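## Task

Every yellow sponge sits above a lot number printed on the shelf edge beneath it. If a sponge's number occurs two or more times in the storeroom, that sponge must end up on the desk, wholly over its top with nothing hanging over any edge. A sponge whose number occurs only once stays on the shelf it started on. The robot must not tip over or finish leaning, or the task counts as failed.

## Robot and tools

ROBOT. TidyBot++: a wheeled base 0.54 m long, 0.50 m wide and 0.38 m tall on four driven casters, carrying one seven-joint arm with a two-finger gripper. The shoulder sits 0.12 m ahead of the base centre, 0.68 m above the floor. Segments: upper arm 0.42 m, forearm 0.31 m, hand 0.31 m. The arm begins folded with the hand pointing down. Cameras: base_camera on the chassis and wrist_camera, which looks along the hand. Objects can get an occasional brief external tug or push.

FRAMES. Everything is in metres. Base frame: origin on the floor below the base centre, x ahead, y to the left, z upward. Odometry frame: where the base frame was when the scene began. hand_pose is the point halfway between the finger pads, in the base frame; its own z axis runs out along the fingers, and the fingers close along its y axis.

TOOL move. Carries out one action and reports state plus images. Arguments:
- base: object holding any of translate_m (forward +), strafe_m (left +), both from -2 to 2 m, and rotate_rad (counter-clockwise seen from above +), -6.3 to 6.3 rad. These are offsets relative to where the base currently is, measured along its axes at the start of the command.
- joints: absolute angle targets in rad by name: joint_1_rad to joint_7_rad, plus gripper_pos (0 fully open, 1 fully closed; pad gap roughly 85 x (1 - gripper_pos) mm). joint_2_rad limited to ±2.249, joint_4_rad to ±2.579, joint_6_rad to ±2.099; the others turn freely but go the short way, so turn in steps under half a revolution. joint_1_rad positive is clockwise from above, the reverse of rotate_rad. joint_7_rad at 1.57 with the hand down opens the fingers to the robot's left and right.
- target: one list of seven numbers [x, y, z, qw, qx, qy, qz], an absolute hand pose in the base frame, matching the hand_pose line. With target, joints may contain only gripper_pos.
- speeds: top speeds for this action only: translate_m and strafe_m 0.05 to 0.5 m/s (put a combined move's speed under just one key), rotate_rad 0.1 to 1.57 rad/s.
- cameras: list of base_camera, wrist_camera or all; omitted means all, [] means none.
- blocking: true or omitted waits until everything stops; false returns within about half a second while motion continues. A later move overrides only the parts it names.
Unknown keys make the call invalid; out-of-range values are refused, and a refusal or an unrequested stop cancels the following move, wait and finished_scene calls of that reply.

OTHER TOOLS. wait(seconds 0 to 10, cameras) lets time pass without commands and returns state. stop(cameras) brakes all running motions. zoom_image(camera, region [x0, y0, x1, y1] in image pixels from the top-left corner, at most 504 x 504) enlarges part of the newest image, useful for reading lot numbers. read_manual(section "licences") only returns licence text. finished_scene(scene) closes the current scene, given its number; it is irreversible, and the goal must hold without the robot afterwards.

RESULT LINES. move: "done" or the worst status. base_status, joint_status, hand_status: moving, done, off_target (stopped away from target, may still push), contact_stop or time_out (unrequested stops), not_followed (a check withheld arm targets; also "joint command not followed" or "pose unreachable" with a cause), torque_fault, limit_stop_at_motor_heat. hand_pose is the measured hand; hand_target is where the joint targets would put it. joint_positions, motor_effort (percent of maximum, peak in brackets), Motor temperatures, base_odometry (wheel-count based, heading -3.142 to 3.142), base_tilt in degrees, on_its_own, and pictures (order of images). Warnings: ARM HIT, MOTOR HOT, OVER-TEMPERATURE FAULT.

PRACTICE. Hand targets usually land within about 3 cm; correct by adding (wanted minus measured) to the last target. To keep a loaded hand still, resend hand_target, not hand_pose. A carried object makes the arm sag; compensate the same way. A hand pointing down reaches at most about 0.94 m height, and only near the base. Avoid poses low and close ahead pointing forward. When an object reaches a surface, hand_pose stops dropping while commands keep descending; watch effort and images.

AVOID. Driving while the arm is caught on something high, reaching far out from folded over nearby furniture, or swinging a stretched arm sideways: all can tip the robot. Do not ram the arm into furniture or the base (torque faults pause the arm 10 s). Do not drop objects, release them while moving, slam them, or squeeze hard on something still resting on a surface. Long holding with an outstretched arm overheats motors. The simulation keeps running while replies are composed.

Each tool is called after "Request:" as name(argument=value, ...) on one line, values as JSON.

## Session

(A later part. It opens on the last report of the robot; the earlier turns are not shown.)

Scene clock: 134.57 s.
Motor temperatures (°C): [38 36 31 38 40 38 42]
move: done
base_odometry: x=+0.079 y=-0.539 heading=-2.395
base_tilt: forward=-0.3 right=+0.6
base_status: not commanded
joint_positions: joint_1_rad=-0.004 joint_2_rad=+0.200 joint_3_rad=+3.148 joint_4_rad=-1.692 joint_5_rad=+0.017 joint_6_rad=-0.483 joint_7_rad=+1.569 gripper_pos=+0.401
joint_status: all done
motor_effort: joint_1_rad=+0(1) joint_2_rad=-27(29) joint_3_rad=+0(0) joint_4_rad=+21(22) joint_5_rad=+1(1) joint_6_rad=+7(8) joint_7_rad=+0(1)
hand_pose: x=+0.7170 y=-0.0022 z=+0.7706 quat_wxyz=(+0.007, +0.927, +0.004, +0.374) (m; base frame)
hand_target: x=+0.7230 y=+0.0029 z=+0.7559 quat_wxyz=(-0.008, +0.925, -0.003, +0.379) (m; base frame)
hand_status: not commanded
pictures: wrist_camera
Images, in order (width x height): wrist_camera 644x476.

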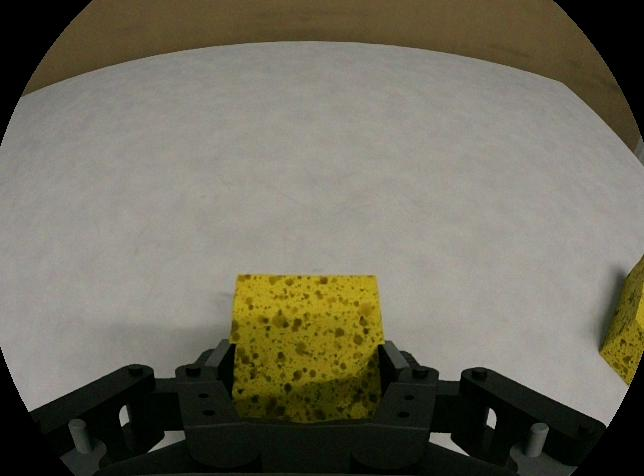

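Request:
move(joints={"joint_2_rad": 0.230, "joint_4_rad": -1.745, "joint_6_rad": -0.39}, cameras=[])

Request:
move(joints={"joint_2_rad": 0.234, "joint_4_rad": -1.76, "joint_6_rad": -0.372}, cameras=["wrist_camera"])

Scene clock: 136.47 s.
Motor temperatures (°C): [38 36 31 38 40 38 42]
move: done
base_odometry: x=+0.079 y=-0.539 heading=-2.395
base_tilt: forward=-0.3 right=+0.6
base_status: not commanded
joint_positions: joint_1_rad=-0.004 joint_2_rad=+0.201 joint_3_rad=+3.148 joint_4_rad=-1.711 joint_5_rad=+0.017 joint_6_rad=-0.443 joint_7_rad=+1.570 gripper_pos=+0.401
joint_status: all done
motor_effort: joint_1_rad=+0(1) joint_2_rad=-24(27) joint_3_rad=+0(0) joint_4_rad=+19(20) joint_5_rad=+1(1) joint_6_rad=+7(7) joint_7_rad=+0(0)
hand_pose: x=+0.7199 y=-0.0020 z=+0.7696 quat_wxyz=(+0.007, +0.923, +0.005, +0.384) (m; base frame)
hand_target: x=+0.7223 y=+0.0024 z=+0.7459 quat_wxyz=(-0.008, +0.925, -0.003, +0.379) (m; base frame)
hand_status: not commanded
pictures: none
No camera images: "cameras" was empty.

Scene clock: 137.03 s.
Motor temperatures (°C): [38 36 31 38 40 38 42]
move: off_target
base_odometry: x=+0.079 y=-0.539 heading=-2.395
base_tilt: forward=-0.3 right=+0.6
base_status: not commanded
joint_positions: joint_1_rad=-0.004 joint_2_rad=+0.201 joint_3_rad=+3.148 joint_4_rad=-1.720 joint_5_rad=+0.017 joint_6_rad=-0.422 joint_7_rad=+1.570 gripper_pos=+0.401
joint_status: joint_4_rad off_target (ended at -1.720, target -1.760); the others done
motor_effort: joint_1_rad=+0(1) joint_2_rad=-23(25) joint_3_rad=+0(0) joint_4_rad=+17(19) joint_5_rad=+1(1) joint_6_rad=+6(7) joint_7_rad=+0(1)
hand_pose: x=+0.7213 y=-0.0019 z=+0.7693 quat_wxyz=(+0.007, +0.921, +0.005, +0.389) (m; base frame)
hand_target: x=+0.7213 y=+0.0022 z=+0.7398 quat_wxyz=(-0.007, +0.926, -0.003, +0.378) (m; base frame)
hand_status: not commanded
pictures: wrist_camera
Images, in order (width x height): wrist_camera 644x476.

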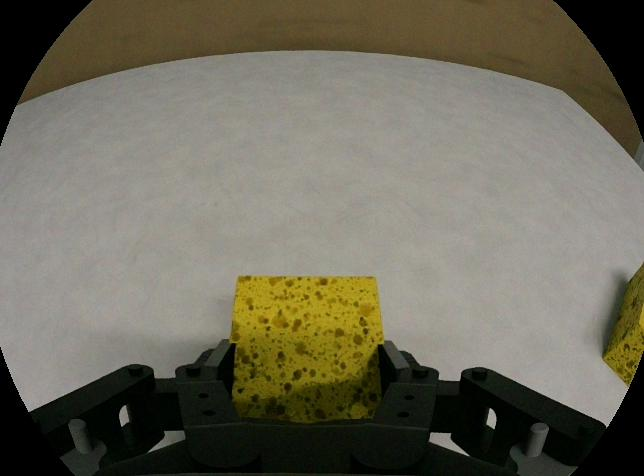

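Request:
move(joints={"gripper_pos": 0.0}, cameras=[])

Request:
move(joints={"joint_2_rad": 0.05, "joint_4_rad": -1.50, "joint_6_rad": -0.75}, cameras=["wrist_camera"])

Scene clock: 138.13 s.
Motor temperatures (°C): [38 36 31 38 40 38 42]
move: done
base_odometry: x=+0.079 y=-0.539 heading=-2.395
base_tilt: forward=-0.3 right=+0.6
base_status: not commanded
joint_positions: joint_1_rad=-0.004 joint_2_rad=+0.212 joint_3_rad=+3.148 joint_4_rad=-1.733 joint_5_rad=+0.017 joint_6_rad=-0.421 joint_7_rad=+1.570 gripper_pos=+0.000
joint_status: all done
motor_effort: joint_1_rad=-1(1) joint_2_rad=-26(28) joint_3_rad=+0(0) joint_4_rad=+20(21) joint_5_rad=+1(1) joint_6_rad=+7(7) joint_7_rad=+0(1)
hand_pose: x=+0.7181 y=-0.0019 z=+0.7560 quat_wxyz=(+0.007, +0.926, +0.005, +0.378) (m; base frame)
hand_target: x=+0.7213 y=+0.0022 z=+0.7398 quat_wxyz=(-0.007, +0.926, -0.003, +0.378) (m; base frame)
hand_status: not commanded
pictures: none
No camera images: "cameras" was empty.

Scene clock: 139.73 s.
Motor temperatures (°C): [38 36 31 38 40 38 42]
move: done
base_odometry: x=+0.079 y=-0.539 heading=-2.395
base_tilt: forward=-0.3 right=+0.6
base_status: not commanded
joint_positions: joint_1_rad=-0.004 joint_2_rad=+0.037 joint_3_rad=+3.148 joint_4_rad=-1.510 joint_5_rad=+0.017 joint_6_rad=-0.692 joint_7_rad=+1.570 gripper_pos=+0.000
joint_status: all done
motor_effort: joint_1_rad=-1(1) joint_2_rad=-22(29) joint_3_rad=+0(0) joint_4_rad=+21(22) joint_5_rad=+0(1) joint_6_rad=+6(7) joint_7_rad=-1(1)
hand_pose: x=+0.6931 y=-0.0032 z=+0.9164 quat_wxyz=(+0.008, +0.900, +0.002, +0.436) (m; base frame)
hand_target: x=+0.6866 y=+0.0073 z=+0.9014 quat_wxyz=(-0.013, +0.913, +0.004, +0.409) (m; base frame)
hand_status: not commanded
pictures: wrist_camera
Images, in order (width x height): wrist_camera 644x476.

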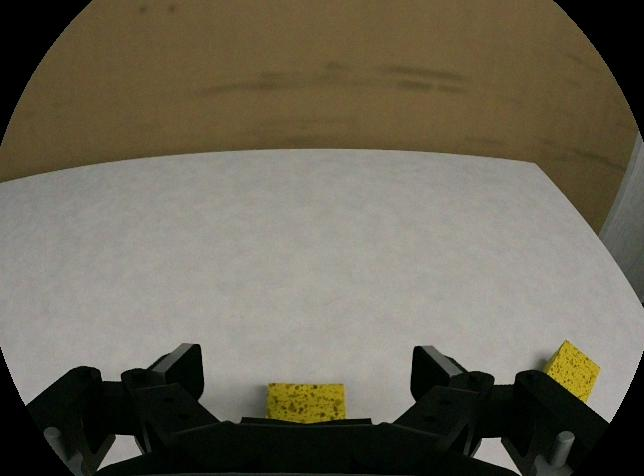

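Request:
move(base={"translate_m": -0.22, "strafe_m": 0.4, "rotate_rad": 1.571}, joints={"joint_2_rad": -0.33, "joint_4_rad": -1.62, "joint_6_rad": -0.75}, cameras=["wrist_camera", "base_camera"])

Scene clock: 142.73 s.
Motor temperatures (°C): [38 36 31 38 40 38 42]
move: done
base_odometry: x=+0.512 y=-0.683 heading=-0.824
base_tilt: forward=-0.3 right=+0.6
base_status: done
joint_positions: joint_1_rad=+0.003 joint_2_rad=-0.326 joint_3_rad=+3.149 joint_4_rad=-1.590 joint_5_rad=+0.016 joint_6_rad=-0.695 joint_7_rad=+1.570 gripper_pos=+0.000
joint_status: all done
motor_effort: joint_1_rad=-1(4) joint_2_rad=-9(26) joint_3_rad=+1(4) joint_4_rad=+22(23) joint_5_rad=+1(2) joint_6_rad=+8(9) joint_7_rad=+0(1)
hand_pose: x=+0.5721 y=-0.0074 z=+1.0573 quat_wxyz=(+0.009, +0.830, -0.003, +0.557) (m; base frame)
hand_target: x=+0.5624 y=+0.0075 z=+1.0265 quat_wxyz=(-0.013, +0.852, +0.006, +0.524) (m; base frame)
hand_status: not commanded
pictures: base_camera, wrist_camera
Images, in order (width x height): base_camera 644x364, wrist_camera 644x476.

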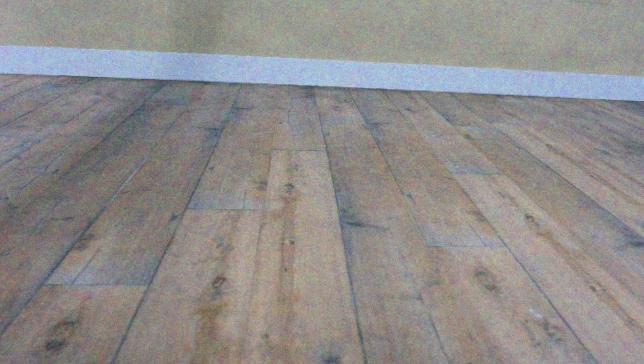

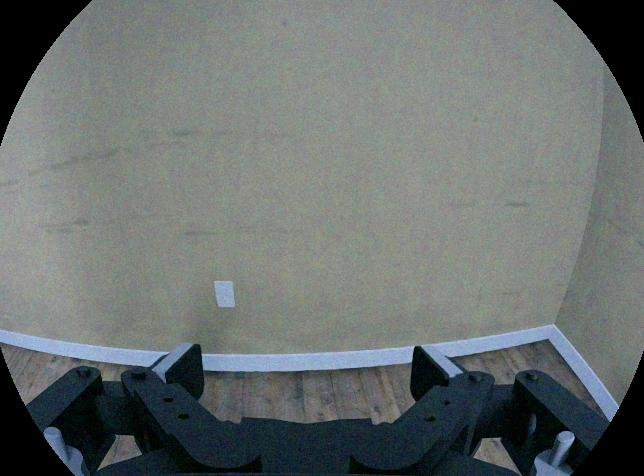

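Request:
move(base={"translate_m": 0.9, "rotate_rad": 1.571}, cameras=["wrist_camera", "base_camera"])

Scene clock: 146.07 s.
Motor temperatures (°C): [38 36 31 38 40 38 42]
move: done
base_odometry: x=+1.123 y=-1.344 heading=+0.748
base_tilt: forward=-0.3 right=+0.6
base_status: done
joint_positions: joint_1_rad=+0.003 joint_2_rad=-0.333 joint_3_rad=+3.153 joint_4_rad=-1.591 joint_5_rad=+0.016 joint_6_rad=-0.697 joint_7_rad=+1.570 gripper_pos=+0.000
joint_status: not commanded
motor_effort: joint_1_rad=+0(2) joint_2_rad=-9(11) joint_3_rad=+0(2) joint_4_rad=+21(22) joint_5_rad=+1(1) joint_6_rad=+8(9) joint_7_rad=+0(1)
hand_pose: x=+0.5691 y=-0.0093 z=+1.0599 quat_wxyz=(+0.010, +0.829, -0.005, +0.559) (m; base frame)
hand_target: x=+0.5624 y=+0.0075 z=+1.0265 quat_wxyz=(-0.013, +0.852, +0.006, +0.524) (m; base frame)
hand_status: not commanded
pictures: base_camera, wrist_camera
Images, in order (width x height): base_camera 644x364, wrist_camera 644x476.

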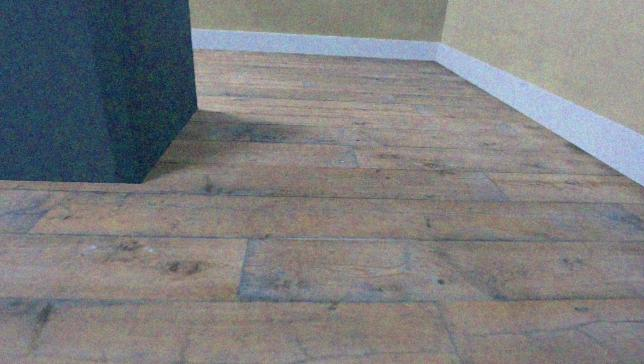

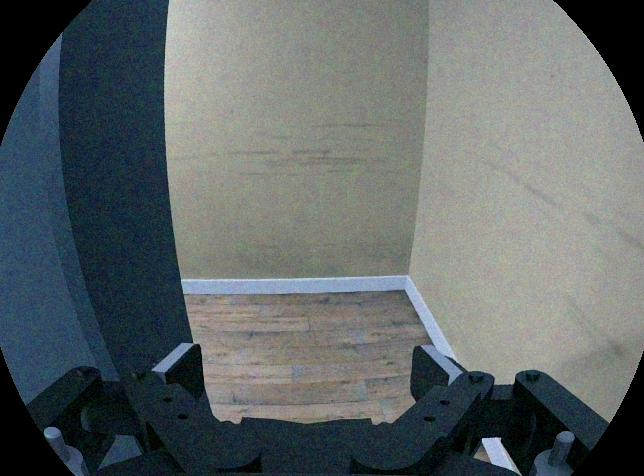

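Request:
move(base={"translate_m": 1.85, "strafe_m": -0.05}, speeds={"translate_m": 0.5}, joints={"joint_2_rad": -0.8, "joint_4_rad": -2.5, "joint_6_rad": -0.2}, cameras=["wrist_camera", "base_camera"])

Scene clock: 153.67 s.
Motor temperatures (°C): [38 36 31 38 40 38 42]
move: done
base_odometry: x=+2.514 y=-0.123 heading=+0.748
base_tilt: forward=-0.3 right=+0.6
base_status: done
joint_positions: joint_1_rad=+0.003 joint_2_rad=-0.785 joint_3_rad=+3.153 joint_4_rad=-2.470 joint_5_rad=+0.016 joint_6_rad=-0.258 joint_7_rad=+1.570 gripper_pos=+0.000
joint_status: all done
motor_effort: joint_1_rad=+0(1) joint_2_rad=+4(8) joint_3_rad=+1(2) joint_4_rad=+22(24) joint_5_rad=+1(1) joint_6_rad=+8(9) joint_7_rad=+0(1)
hand_pose: x=+0.4239 y=-0.0044 z=+0.8304 quat_wxyz=(+0.005, +0.826, -0.002, +0.564) (m; base frame)
hand_target: x=+0.4236 y=+0.0017 z=+0.8340 quat_wxyz=(-0.008, +0.813, -0.005, +0.582) (m; base frame)
hand_status: not commanded
pictures: base_camera, wrist_camera
Images, in order (width x height): base_camera 644x364, wrist_camera 644x476.

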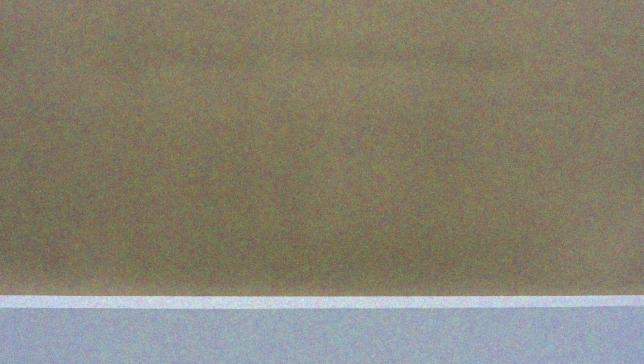

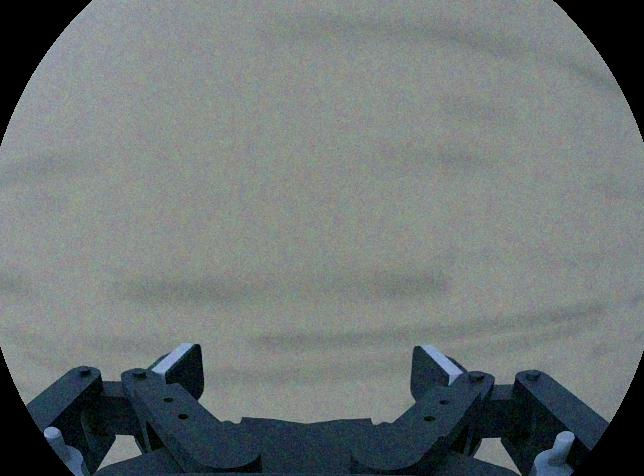

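Request:
move(base={"translate_m": -0.06, "rotate_rad": 1.571}, speeds={"rotate_rad": 0.8}, cameras=["wrist_camera", "base_camera"])

Scene clock: 156.80 s.
Motor temperatures (°C): [38 36 31 38 40 38 42]
move: done
base_odometry: x=+2.470 y=-0.163 heading=+2.318
base_tilt: forward=-0.3 right=+0.6
base_status: done
joint_positions: joint_1_rad=+0.003 joint_2_rad=-0.795 joint_3_rad=+3.153 joint_4_rad=-2.472 joint_5_rad=+0.016 joint_6_rad=-0.256 joint_7_rad=+1.570 gripper_pos=+0.000
joint_status: not commanded
motor_effort: joint_1_rad=+0(1) joint_2_rad=+4(7) joint_3_rad=+1(1) joint_4_rad=+22(23) joint_5_rad=+1(1) joint_6_rad=+7(9) joint_7_rad=+0(1)
hand_pose: x=+0.4225 y=-0.0044 z=+0.8330 quat_wxyz=(+0.005, +0.823, -0.002, +0.568) (m; base frame)
hand_target: x=+0.4236 y=+0.0017 z=+0.8340 quat_wxyz=(-0.008, +0.813, -0.005, +0.582) (m; base frame)
hand_status: not commanded
pictures: base_camera, wrist_camera
Images, in order (width x height): base_camera 644x364, wrist_camera 644x476.

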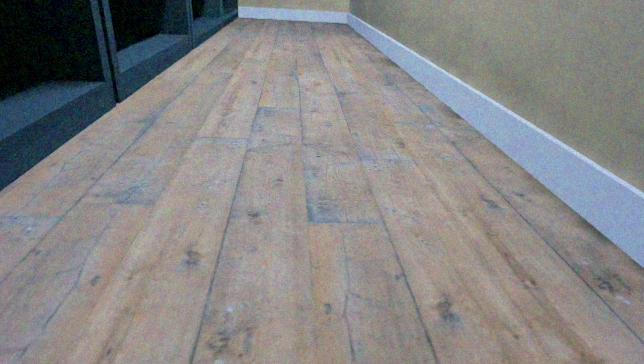

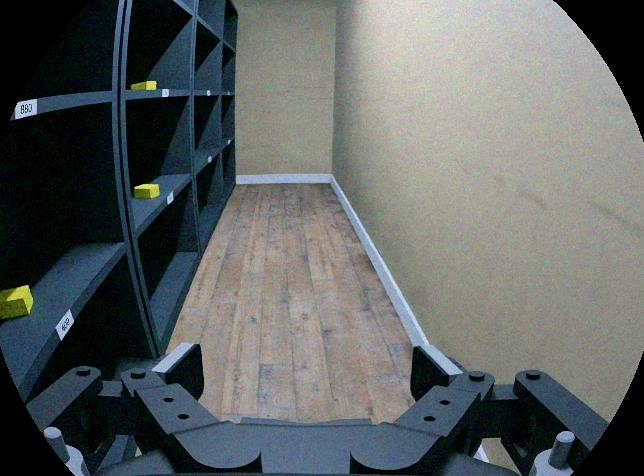

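Request:
move(base={"translate_m": 0.65}, joints={"joint_1_rad": -1.25}, cameras=["wrist_camera", "base_camera"])

Scene clock: 159.80 s.
Motor temperatures (°C): [38 36 31 38 40 38 42]
move: done
base_odometry: x=+2.028 y=+0.313 heading=+2.319
base_tilt: forward=-0.3 right=+0.6
base_status: done
joint_positions: joint_1_rad=-1.231 joint_2_rad=-0.794 joint_3_rad=+3.153 joint_4_rad=-2.472 joint_5_rad=+0.016 joint_6_rad=-0.255 joint_7_rad=+1.570 gripper_pos=+0.000
joint_status: all done
motor_effort: joint_1_rad=+0(2) joint_2_rad=+4(8) joint_3_rad=+1(1) joint_4_rad=+22(23) joint_5_rad=+1(1) joint_6_rad=+8(9) joint_7_rad=+0(1)
hand_pose: x=+0.2235 y=+0.2851 z=+0.8328 quat_wxyz=(-0.324, +0.672, +0.474, +0.466) (m; base frame)
hand_target: x=+0.2134 y=+0.2896 z=+0.8340 quat_wxyz=(-0.347, +0.663, +0.472, +0.467) (m; base frame)
hand_status: not commanded
pictures: base_camera, wrist_camera
Images, in order (width x height): base_camera 644x364, wrist_camera 644x476.

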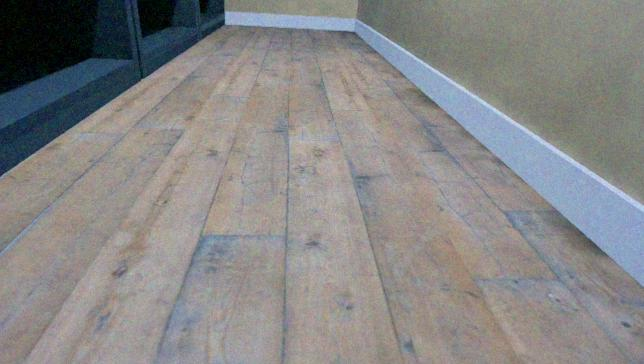

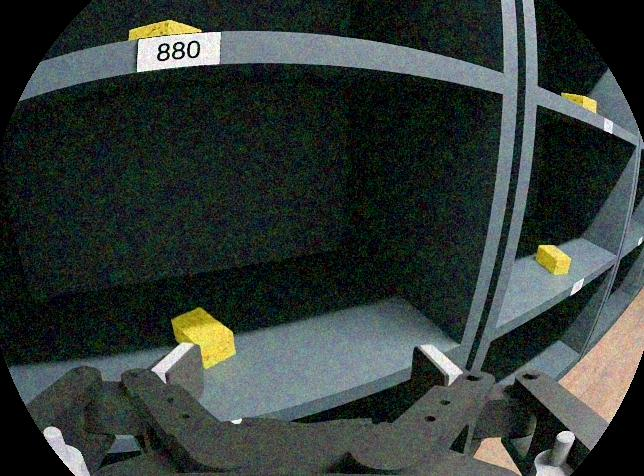

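Request:
zoom_image(camera="wrist_camera", region=[530, 80, 640, 310])

Scaled by 2.191.

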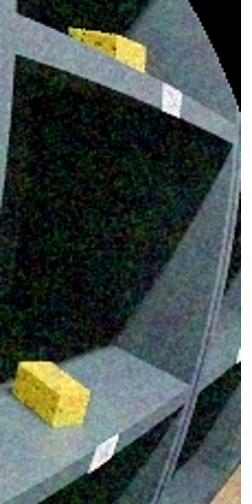

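Request:
move(joints={"joint_1_rad": -1.585, "joint_6_rad": -0.72}, cameras=["wrist_camera"])

Scene clock: 164.23 s.
Motor temperatures (°C): [38 36 31 38 40 38 42]
move: done
base_odometry: x=+2.028 y=+0.313 heading=+2.319
base_tilt: forward=-0.3 right=+0.6
base_status: not commanded
joint_positions: joint_1_rad=-1.567 joint_2_rad=-0.794 joint_3_rad=+3.153 joint_4_rad=-2.474 joint_5_rad=+0.016 joint_6_rad=-0.662 joint_7_rad=+1.570 gripper_pos=+0.000
joint_status: all done
motor_effort: joint_1_rad=+0(2) joint_2_rad=+6(6) joint_3_rad=+1(1) joint_4_rad=+21(22) joint_5_rad=+1(1) joint_6_rad=+7(8) joint_7_rad=+0(1)
hand_pose: x=+0.1238 y=+0.2358 z=+0.7259 quat_wxyz=(-0.272, +0.654, +0.649, +0.279) (m; base frame)
hand_target: x=+0.1057 y=+0.2155 z=+0.7011 quat_wxyz=(-0.263, +0.655, +0.668, +0.236) (m; base frame)
hand_status: not commanded
pictures: wrist_camera
Images, in order (width x height): wrist_camera 644x476.

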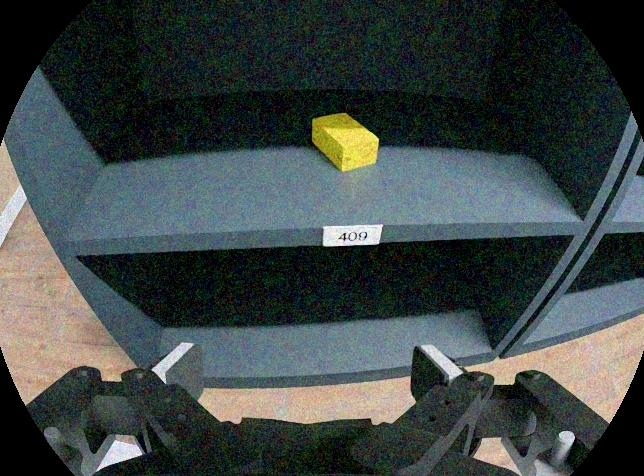

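Request:
move()

Scene clock: 165.77 s.
Motor temperatures (°C): [38 36 31 38 40 38 42]
base_odometry: x=+2.028 y=+0.313 heading=+2.319
base_tilt: forward=-0.3 right=+0.6
base_status: not commanded
joint_positions: joint_1_rad=-1.567 joint_2_rad=-0.794 joint_3_rad=+3.153 joint_4_rad=-2.474 joint_5_rad=+0.016 joint_6_rad=-0.664 joint_7_rad=+1.570 gripper_pos=+0.000
joint_status: all done
motor_effort: joint_1_rad=-1(2) joint_2_rad=+6(6) joint_3_rad=+1(1) joint_4_rad=+21(22) joint_5_rad=+1(1) joint_6_rad=+7(8) joint_7_rad=-1(1)
hand_pose: x=+0.1238 y=+0.2355 z=+0.7255 quat_wxyz=(-0.271, +0.654, +0.649, +0.279) (m; base frame)
hand_target: x=+0.1057 y=+0.2155 z=+0.7011 quat_wxyz=(-0.263, +0.655, +0.668, +0.236) (m; base frame)
hand_status: not commanded
pictures: base_camera, wrist_camera
Images, in order (width x height): base_camera 644x364, wrist_camera 644x476.

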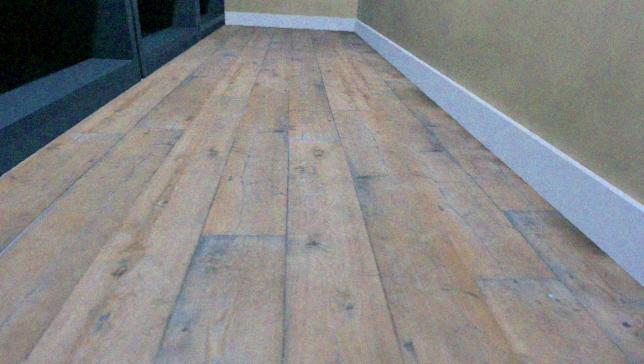

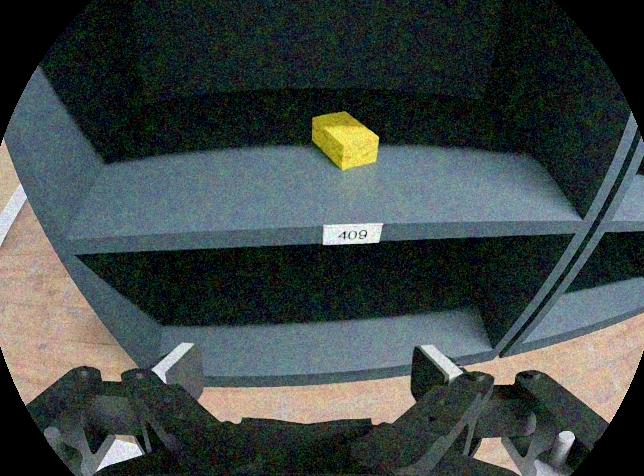

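Request:
zoom_image(camera="wrist_camera", region=[240, 60, 440, 210])

Scaled by 2.520.

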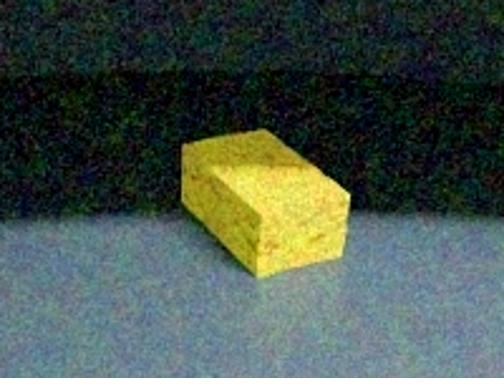

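Request:
move(base={"translate_m": 0.9}, joints={"joint_6_rad": -0.20}, cameras=["wrist_camera"])

Request:
move(joints={"joint_6_rad": -0.72})

Scene clock: 175.03 s.
Motor temperatures (°C): [38 36 31 38 40 38 42]
move: done
base_odometry: x=+1.416 y=+0.973 heading=+2.320
base_tilt: forward=-0.3 right=+0.6
base_status: done
joint_positions: joint_1_rad=-1.568 joint_2_rad=-0.794 joint_3_rad=+3.153 joint_4_rad=-2.479 joint_5_rad=+0.015 joint_6_rad=-0.246 joint_7_rad=+1.570 gripper_pos=+0.000
joint_status: all done
motor_effort: joint_1_rad=-1(1) joint_2_rad=+4(6) joint_3_rad=+1(2) joint_4_rad=+23(24) joint_5_rad=+1(1) joint_6_rad=+8(9) joint_7_rad=+0(1)
hand_pose: x=+0.1231 y=+0.3037 z=+0.8314 quat_wxyz=(-0.399, +0.583, +0.580, +0.406) (m; base frame)
hand_target: x=+0.1129 y=+0.3045 z=+0.8340 quat_wxyz=(-0.420, +0.575, +0.576, +0.403) (m; base frame)
hand_status: not commanded
pictures: wrist_camera
Images, in order (width x height): wrist_camera 644x476.

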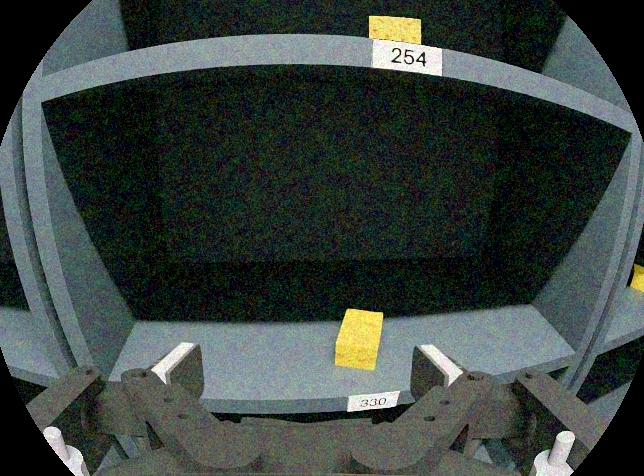

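Scene clock: 175.90 s.
Motor temperatures (°C): [38 36 31 38 40 38 42]
move: done
base_odometry: x=+1.416 y=+0.973 heading=+2.320
base_tilt: forward=-0.3 right=+0.6
base_status: not commanded
joint_positions: joint_1_rad=-1.568 joint_2_rad=-0.794 joint_3_rad=+3.153 joint_4_rad=-2.482 joint_5_rad=+0.015 joint_6_rad=-0.677 joint_7_rad=+1.570 gripper_pos=+0.000
joint_status: all done
motor_effort: joint_1_rad=+0(1) joint_2_rad=+6(6) joint_3_rad=+1(1) joint_4_rad=+21(23) joint_5_rad=+1(1) joint_6_rad=+7(8) joint_7_rad=+0(1)
hand_pose: x=+0.1233 y=+0.2304 z=+0.7180 quat_wxyz=(-0.264, +0.657, +0.652, +0.271) (m; base frame)
hand_target: x=+0.1057 y=+0.2155 z=+0.7011 quat_wxyz=(-0.263, +0.655, +0.668, +0.236) (m; base frame)
hand_status: not commanded
pictures: base_camera, wrist_camera
Images, in order (width x height): base_camera 644x364, wrist_camera 644x476.

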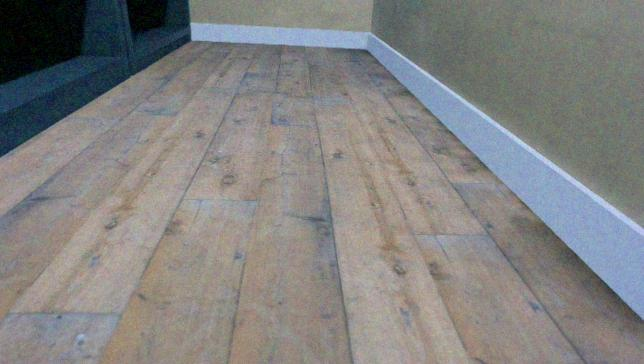

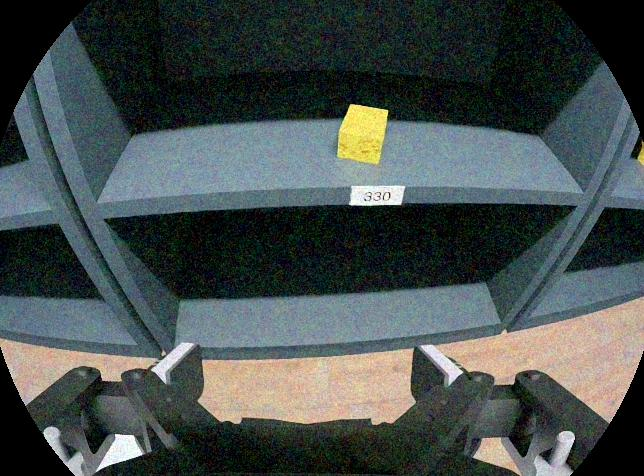

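Request:
move(base={"translate_m": 0.9}, joints={"joint_6_rad": -0.22})

Scene clock: 178.73 s.
Motor temperatures (°C): [38 36 31 38 40 38 42]
move: done
base_odometry: x=+0.803 y=+1.632 heading=+2.322
base_tilt: forward=-0.3 right=+0.6
base_status: done
joint_positions: joint_1_rad=-1.569 joint_2_rad=-0.794 joint_3_rad=+3.153 joint_4_rad=-2.483 joint_5_rad=+0.015 joint_6_rad=-0.265 joint_7_rad=+1.570 gripper_pos=+0.000
joint_status: all done
motor_effort: joint_1_rad=+0(1) joint_2_rad=+5(6) joint_3_rad=+1(2) joint_4_rad=+22(24) joint_5_rad=+1(2) joint_6_rad=+8(9) joint_7_rad=+0(1)
hand_pose: x=+0.1229 y=+0.3008 z=+0.8230 quat_wxyz=(-0.392, +0.587, +0.585, +0.399) (m; base frame)
hand_target: x=+0.1126 y=+0.3025 z=+0.8281 quat_wxyz=(-0.414, +0.579, +0.580, +0.397) (m; base frame)
hand_status: not commanded
pictures: base_camera, wrist_camera
Images, in order (width x height): base_camera 644x364, wrist_camera 644x476.

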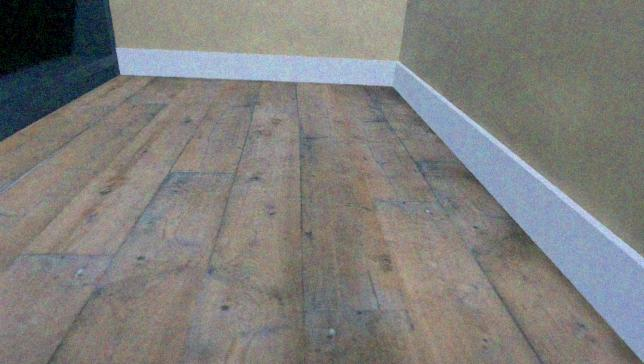

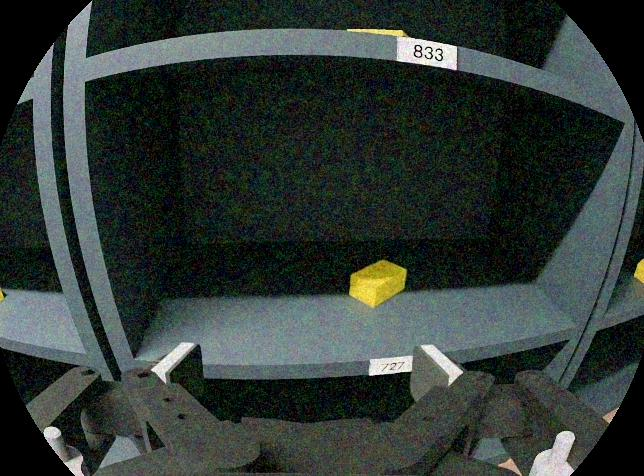

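Request:
move(base={"translate_m": 0.9})

Request:
zoom_image(camera="wrist_camera", region=[330, 330, 470, 430])

Scene clock: 181.60 s.
Motor temperatures (°C): [38 36 31 38 40 38 42]
move: done
base_odometry: x=+0.189 y=+2.290 heading=+2.323
base_tilt: forward=-0.3 right=+0.6
base_status: done
joint_positions: joint_1_rad=-1.570 joint_2_rad=-0.794 joint_3_rad=+3.153 joint_4_rad=-2.483 joint_5_rad=+0.015 joint_6_rad=-0.265 joint_7_rad=+1.570 gripper_pos=+0.000
joint_status: not commanded
motor_effort: joint_1_rad=+0(1) joint_2_rad=+5(6) joint_3_rad=+1(2) joint_4_rad=+22(23) joint_5_rad=+1(1) joint_6_rad=+8(9) joint_7_rad=+0(1)
hand_pose: x=+0.1228 y=+0.3008 z=+0.8230 quat_wxyz=(-0.392, +0.587, +0.585, +0.399) (m; base frame)
hand_target: x=+0.1126 y=+0.3025 z=+0.8281 quat_wxyz=(-0.414, +0.579, +0.580, +0.397) (m; base frame)
hand_status: not commanded
pictures: base_camera, wrist_camera
Images, in order (width x height): base_camera 644x364, wrist_camera 644x476.

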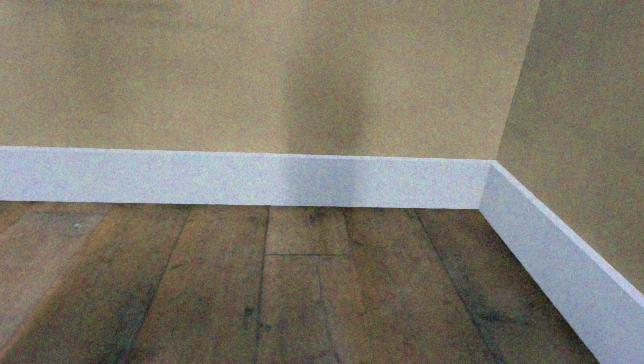

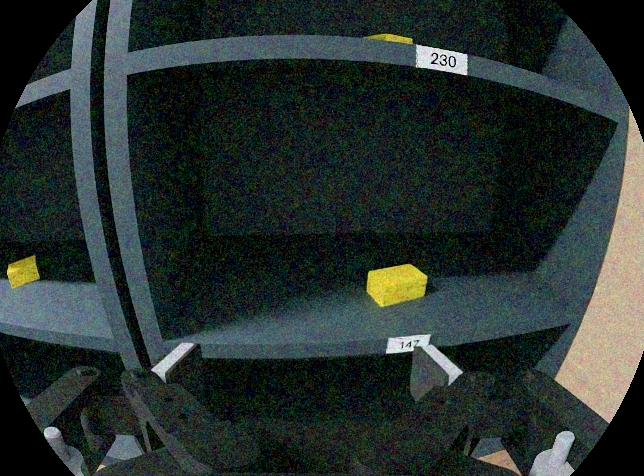

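Scaled by 3.600.

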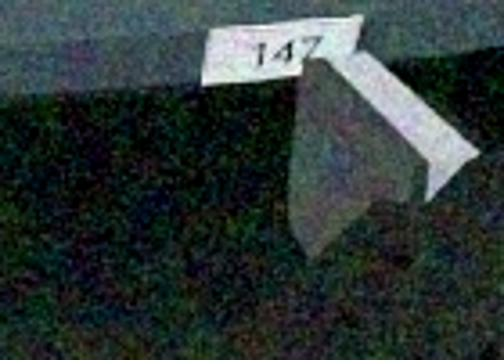

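Request:
move(base={"strafe_m": 0.1}, joints={"joint_2_rad": -0.49, "joint_4_rad": -1.35, "joint_6_rad": -1.13}, cameras=["base_camera"])

Request:
move(base={"translate_m": 0.15, "rotate_rad": 0.06})

Scene clock: 186.30 s.
Motor temperatures (°C): [38 36 31 38 40 38 42]
move: done
base_odometry: x=+0.115 y=+2.222 heading=+2.323
base_tilt: forward=-0.3 right=+0.6
base_status: done
joint_positions: joint_1_rad=-1.570 joint_2_rad=-0.508 joint_3_rad=+3.153 joint_4_rad=-1.370 joint_5_rad=+0.015 joint_6_rad=-1.073 joint_7_rad=+1.570 gripper_pos=+0.000
joint_status: all done
motor_effort: joint_1_rad=-1(1) joint_2_rad=+0(8) joint_3_rad=+1(1) joint_4_rad=+18(24) joint_5_rad=+1(1) joint_6_rad=+8(10) joint_7_rad=+0(1)
hand_pose: x=+0.1279 y=+0.3250 z=+1.1433 quat_wxyz=(-0.395, +0.587, +0.577, +0.407) (m; base frame)
hand_target: x=+0.1032 y=+0.3243 z=+1.1318 quat_wxyz=(-0.398, +0.577, +0.608, +0.373) (m; base frame)
hand_status: not commanded
pictures: base_camera
Images, in order (width x height): base_camera 644x364.

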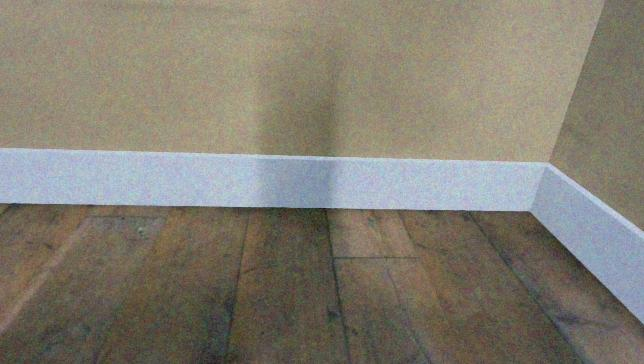

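Scene clock: 187.60 s.
Motor temperatures (°C): [38 36 31 38 40 38 42]
move: done
base_odometry: x=+0.013 y=+2.331 heading=+2.384
base_tilt: forward=-0.3 right=+0.6
base_status: done
joint_positions: joint_1_rad=-1.571 joint_2_rad=-0.501 joint_3_rad=+3.156 joint_4_rad=-1.369 joint_5_rad=+0.013 joint_6_rad=-1.075 joint_7_rad=+1.570 gripper_pos=+0.000
joint_status: not commanded
motor_effort: joint_1_rad=-1(2) joint_2_rad=+0(2) joint_3_rad=+1(3) joint_4_rad=+18(19) joint_5_rad=+1(2) joint_6_rad=+8(9) joint_7_rad=+0(1)
hand_pose: x=+0.1284 y=+0.3280 z=+1.1408 quat_wxyz=(-0.394, +0.590, +0.578, +0.404) (m; base frame)
hand_target: x=+0.1032 y=+0.3243 z=+1.1318 quat_wxyz=(-0.398, +0.577, +0.608, +0.373) (m; base frame)
hand_status: not commanded
pictures: base_camera, wrist_camera
Images, in order (width x height): base_camera 644x364, wrist_camera 644x476.

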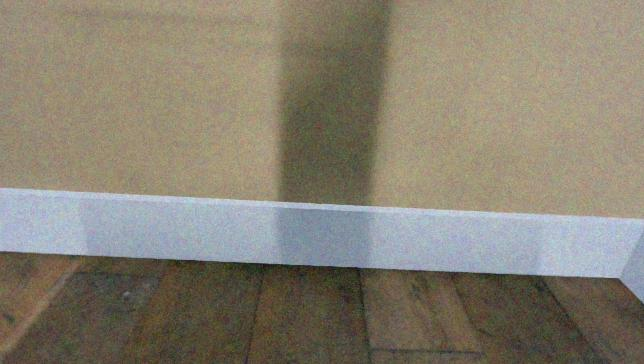

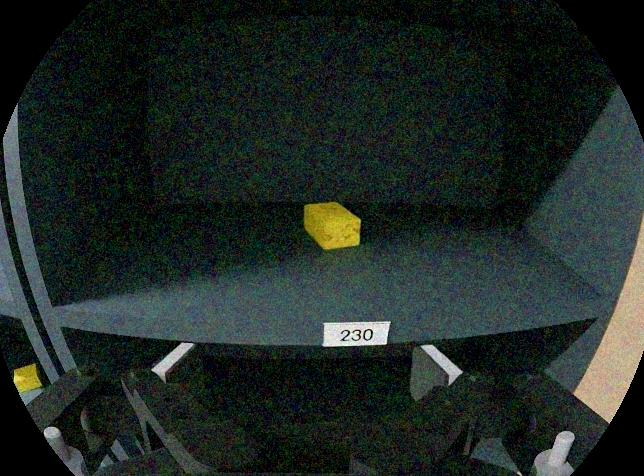

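Request:
zoom_image(camera="wrist_camera", region=[230, 170, 482, 360])

Scaled by 2.000.

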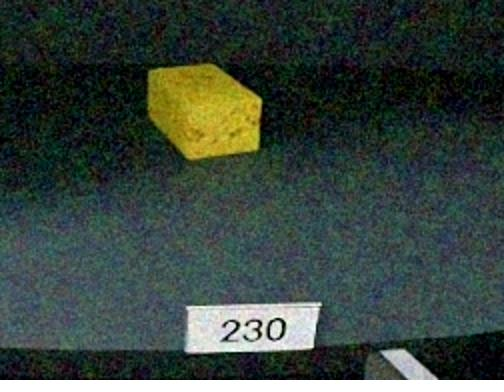

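Request:
move(base={"translate_m": 0.254}, joints={"joint_1_rad": -1.90, "joint_2_rad": 0.375, "joint_4_rad": -0.55, "joint_6_rad": -1.495})

Scene clock: 192.23 s.
Motor temperatures (°C): [38 36 31 38 40 38 42]
move: done
base_odometry: x=-0.172 y=+2.506 heading=+2.383
base_tilt: forward=-0.4 right=+0.6
base_status: done
joint_positions: joint_1_rad=-1.883 joint_2_rad=+0.356 joint_3_rad=+3.157 joint_4_rad=-0.572 joint_5_rad=+0.013 joint_6_rad=-1.436 joint_7_rad=+1.570 gripper_pos=+0.000
joint_status: all done
motor_effort: joint_1_rad=+0(3) joint_2_rad=-30(32) joint_3_rad=+0(3) joint_4_rad=+17(19) joint_5_rad=+1(2) joint_6_rad=+6(9) joint_7_rad=+0(1)
hand_pose: x=-0.0612 y=+0.5900 z=+1.0424 quat_wxyz=(-0.300, +0.551, +0.744, +0.232) (m; base frame)
hand_target: x=-0.0909 y=+0.5737 z=+1.0291 quat_wxyz=(-0.296, +0.526, +0.774, +0.194) (m; base frame)
hand_status: not commanded
pictures: base_camera, wrist_camera
Images, in order (width x height): base_camera 644x364, wrist_camera 644x476.

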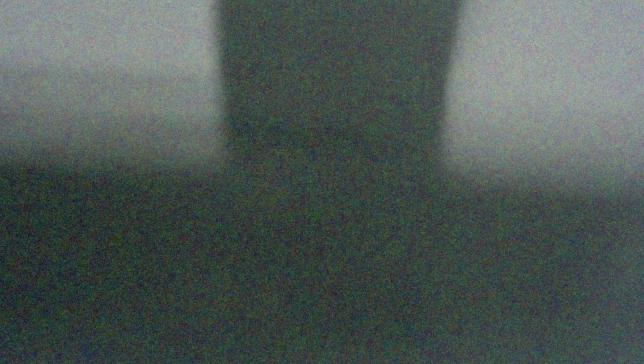

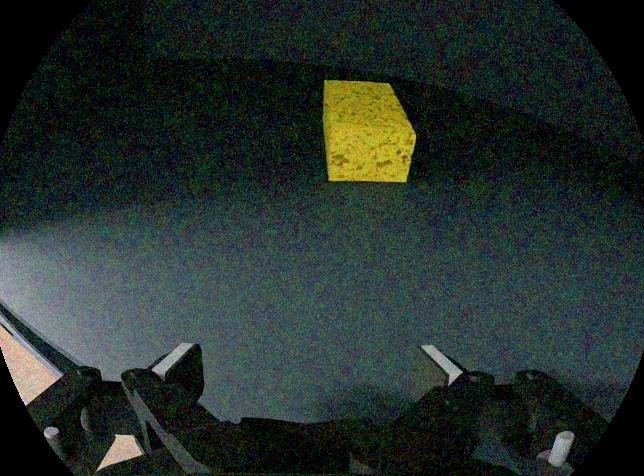

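Request:
move(base={"translate_m": 0.014, "strafe_m": 0.141, "rotate_rad": 0.03}, cameras=["wrist_camera"])

Request:
zoom_image(camera="wrist_camera", region=[180, 100, 480, 380])

Scene clock: 195.13 s.
Motor temperatures (°C): [38 36 31 38 40 38 42]
move: done
base_odometry: x=-0.279 y=+2.413 heading=+2.412
base_tilt: forward=-0.4 right=+0.6
base_status: done
joint_positions: joint_1_rad=-1.894 joint_2_rad=+0.366 joint_3_rad=+3.155 joint_4_rad=-0.568 joint_5_rad=+0.011 joint_6_rad=-1.442 joint_7_rad=+1.570 gripper_pos=+0.000
joint_status: not commanded
motor_effort: joint_1_rad=-1(3) joint_2_rad=-29(34) joint_3_rad=+0(1) joint_4_rad=+18(19) joint_5_rad=+1(2) joint_6_rad=+6(7) joint_7_rad=+0(1)
hand_pose: x=-0.0699 y=+0.5896 z=+1.0371 quat_wxyz=(-0.297, +0.547, +0.749, +0.226) (m; base frame)
hand_target: x=-0.0909 y=+0.5737 z=+1.0291 quat_wxyz=(-0.296, +0.526, +0.774, +0.194) (m; base frame)
hand_status: not commanded
pictures: wrist_camera
Images, in order (width x height): wrist_camera 644x476.

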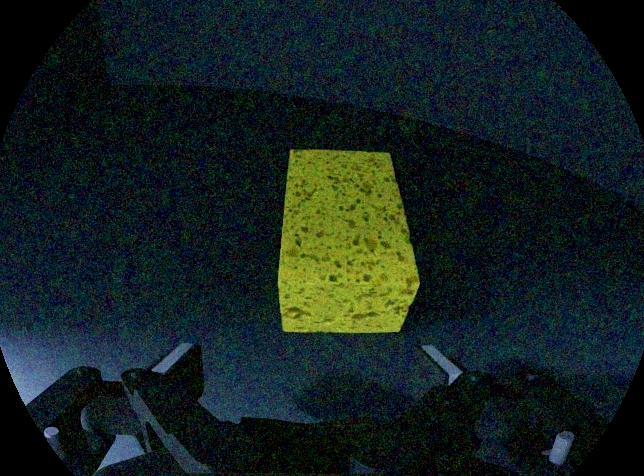

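Scaled by 1.680.

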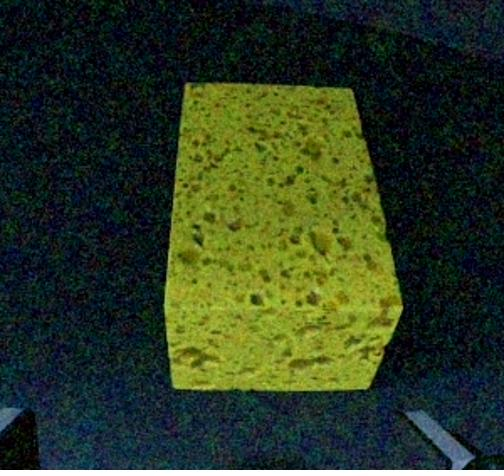

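Request:
move(base={"translate_m": 0.013, "strafe_m": 0.020}, cameras=["wrist_camera"])

Request:
zoom_image(camera="wrist_camera", region=[180, 140, 480, 420])

Scene clock: 196.87 s.
Motor temperatures (°C): [38 36 31 38 40 38 42]
move: done
base_odometry: x=-0.302 y=+2.407 heading=+2.413
base_tilt: forward=-0.3 right=+0.6
base_status: done
joint_positions: joint_1_rad=-1.895 joint_2_rad=+0.366 joint_3_rad=+3.155 joint_4_rad=-0.568 joint_5_rad=+0.011 joint_6_rad=-1.443 joint_7_rad=+1.570 gripper_pos=+0.000
joint_status: not commanded
motor_effort: joint_1_rad=-1(3) joint_2_rad=-30(34) joint_3_rad=+0(1) joint_4_rad=+18(19) joint_5_rad=+1(2) joint_6_rad=+6(7) joint_7_rad=+0(1)
hand_pose: x=-0.0700 y=+0.5894 z=+1.0371 quat_wxyz=(-0.297, +0.547, +0.749, +0.226) (m; base frame)
hand_target: x=-0.0909 y=+0.5737 z=+1.0291 quat_wxyz=(-0.296, +0.526, +0.774, +0.194) (m; base frame)
hand_status: not commanded
pictures: wrist_camera
Images, in order (width x height): wrist_camera 644x476.

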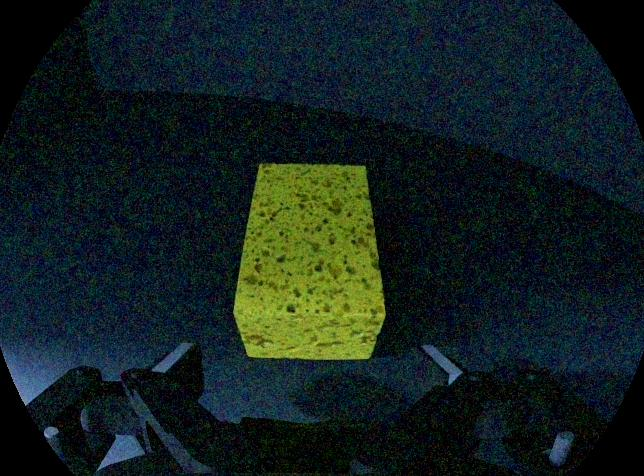

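Scaled by 1.680.

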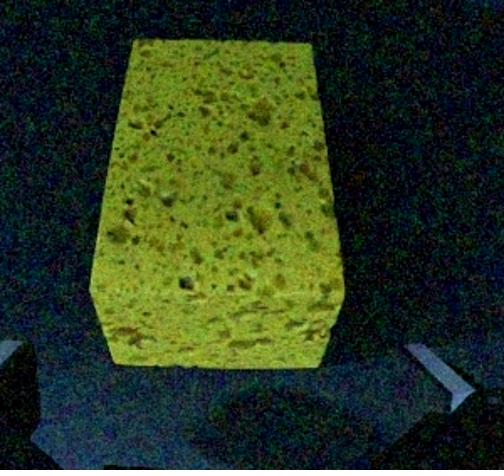

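Request:
move(base={"translate_m": -0.023, "strafe_m": 0.0775}, cameras=["wrist_camera"])

Request:
move(joints={"gripper_pos": 0.6}, cameras=["wrist_camera"])

Scene clock: 198.33 s.
Motor temperatures (°C): [38 36 31 38 40 38 42]
move: done
base_odometry: x=-0.337 y=+2.334 heading=+2.412
base_tilt: forward=-0.4 right=+0.6
base_status: done
joint_positions: joint_1_rad=-1.895 joint_2_rad=+0.366 joint_3_rad=+3.155 joint_4_rad=-0.567 joint_5_rad=+0.011 joint_6_rad=-1.444 joint_7_rad=+1.570 gripper_pos=+0.000
joint_status: not commanded
motor_effort: joint_1_rad=-1(3) joint_2_rad=-30(35) joint_3_rad=+0(2) joint_4_rad=+18(19) joint_5_rad=+1(2) joint_6_rad=+6(7) joint_7_rad=-1(1)
hand_pose: x=-0.0702 y=+0.5892 z=+1.0371 quat_wxyz=(-0.297, +0.547, +0.749, +0.226) (m; base frame)
hand_target: x=-0.0909 y=+0.5737 z=+1.0291 quat_wxyz=(-0.296, +0.526, +0.774, +0.194) (m; base frame)
hand_status: not commanded
pictures: wrist_camera
Images, in order (width x height): wrist_camera 644x476.

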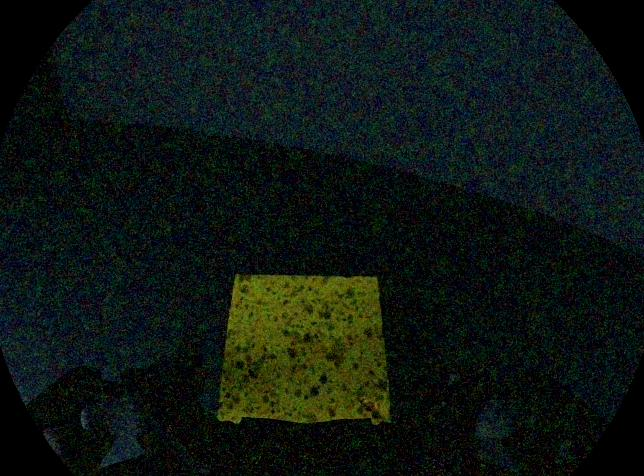

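Scene clock: 199.20 s.
Motor temperatures (°C): [38 36 31 38 40 38 42]
move: off_target
base_odometry: x=-0.337 y=+2.334 heading=+2.412
base_tilt: forward=-0.4 right=+0.6
base_status: not commanded
joint_positions: joint_1_rad=-1.895 joint_2_rad=+0.364 joint_3_rad=+3.155 joint_4_rad=-0.565 joint_5_rad=+0.011 joint_6_rad=-1.444 joint_7_rad=+1.570 gripper_pos=+0.413
joint_status: gripper_pos off_target (ended at +0.413, target +0.600)
motor_effort: joint_1_rad=+0(1) joint_2_rad=-30(31) joint_3_rad=+0(0) joint_4_rad=+18(18) joint_5_rad=+0(1) joint_6_rad=+7(7) joint_7_rad=+0(1)
hand_pose: x=-0.0700 y=+0.5887 z=+1.0392 quat_wxyz=(-0.298, +0.547, +0.749, +0.227) (m; base frame)
hand_target: x=-0.0909 y=+0.5737 z=+1.0291 quat_wxyz=(-0.296, +0.526, +0.774, +0.194) (m; base frame)
hand_status: not commanded
pictures: wrist_camera
Images, in order (width x height): wrist_camera 644x476.

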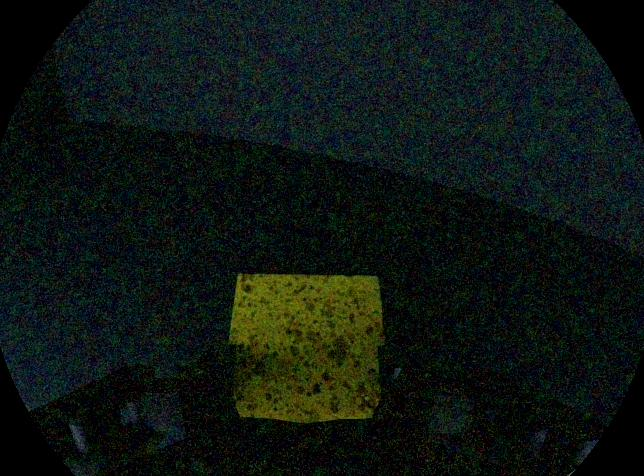

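Request:
move(joints={"joint_2_rad": 0.422, "joint_4_rad": -0.343, "joint_6_rad": -1.655}, cameras=["wrist_camera"])

Request:
move(base={"strafe_m": -0.27}, cameras=["wrist_camera"])

Scene clock: 201.70 s.
Motor temperatures (°C): [38 36 31 38 40 38 42]
move: done
base_odometry: x=-0.337 y=+2.334 heading=+2.412
base_tilt: forward=-0.4 right=+0.6
base_status: not commanded
joint_positions: joint_1_rad=-1.895 joint_2_rad=+0.393 joint_3_rad=+3.155 joint_4_rad=-0.363 joint_5_rad=+0.011 joint_6_rad=-1.598 joint_7_rad=+1.570 gripper_pos=+0.413
joint_status: all done
motor_effort: joint_1_rad=+0(1) joint_2_rad=-29(31) joint_3_rad=+0(0) joint_4_rad=+16(19) joint_5_rad=+1(1) joint_6_rad=+7(8) joint_7_rad=+0(1)
hand_pose: x=-0.0640 y=+0.5687 z=+1.0796 quat_wxyz=(-0.306, +0.545, +0.745, +0.232) (m; base frame)
hand_target: x=-0.0864 y=+0.5592 z=+1.0589 quat_wxyz=(-0.295, +0.523, +0.776, +0.195) (m; base frame)
hand_status: not commanded
pictures: wrist_camera
Images, in order (width x height): wrist_camera 644x476.

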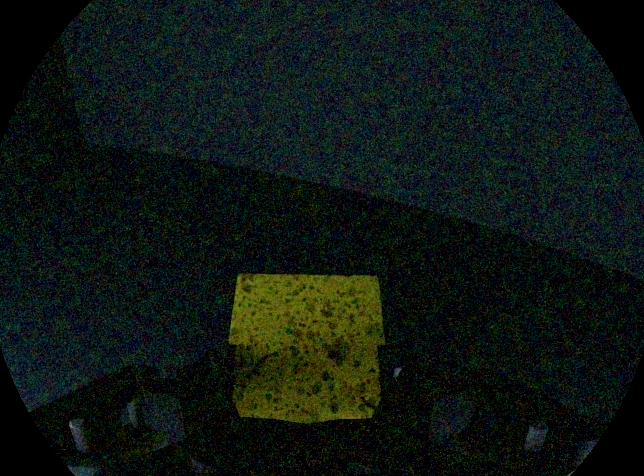

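Scene clock: 203.47 s.
Motor temperatures (°C): [38 36 31 38 40 38 42]
move: done
base_odometry: x=-0.157 y=+2.535 heading=+2.412
base_tilt: forward=-0.4 right=+0.6
base_status: done
joint_positions: joint_1_rad=-1.895 joint_2_rad=+0.411 joint_3_rad=+3.155 joint_4_rad=-0.344 joint_5_rad=+0.010 joint_6_rad=-1.646 joint_7_rad=+1.570 gripper_pos=+0.415
joint_status: not commanded
motor_effort: joint_1_rad=+0(4) joint_2_rad=-30(35) joint_3_rad=+0(2) joint_4_rad=+16(26) joint_5_rad=+1(2) joint_6_rad=+6(18) joint_7_rad=+0(1)
hand_pose: x=-0.0634 y=+0.5649 z=+1.0668 quat_wxyz=(-0.288, +0.550, +0.753, +0.219) (m; base frame)
hand_target: x=-0.0864 y=+0.5592 z=+1.0589 quat_wxyz=(-0.295, +0.523, +0.776, +0.195) (m; base frame)
hand_status: not commanded
pictures: wrist_camera
Images, in order (width x height): wrist_camera 644x476.

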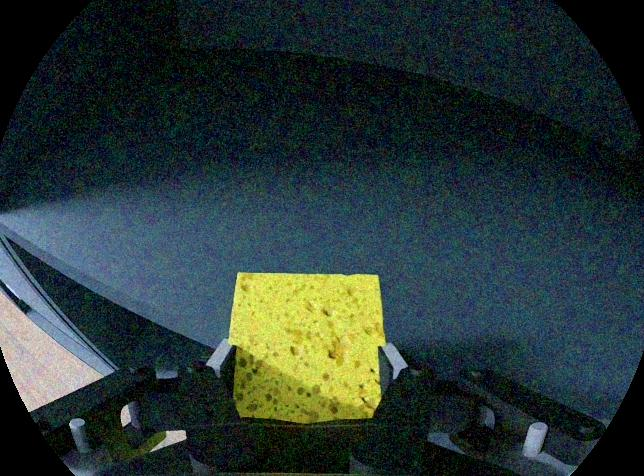

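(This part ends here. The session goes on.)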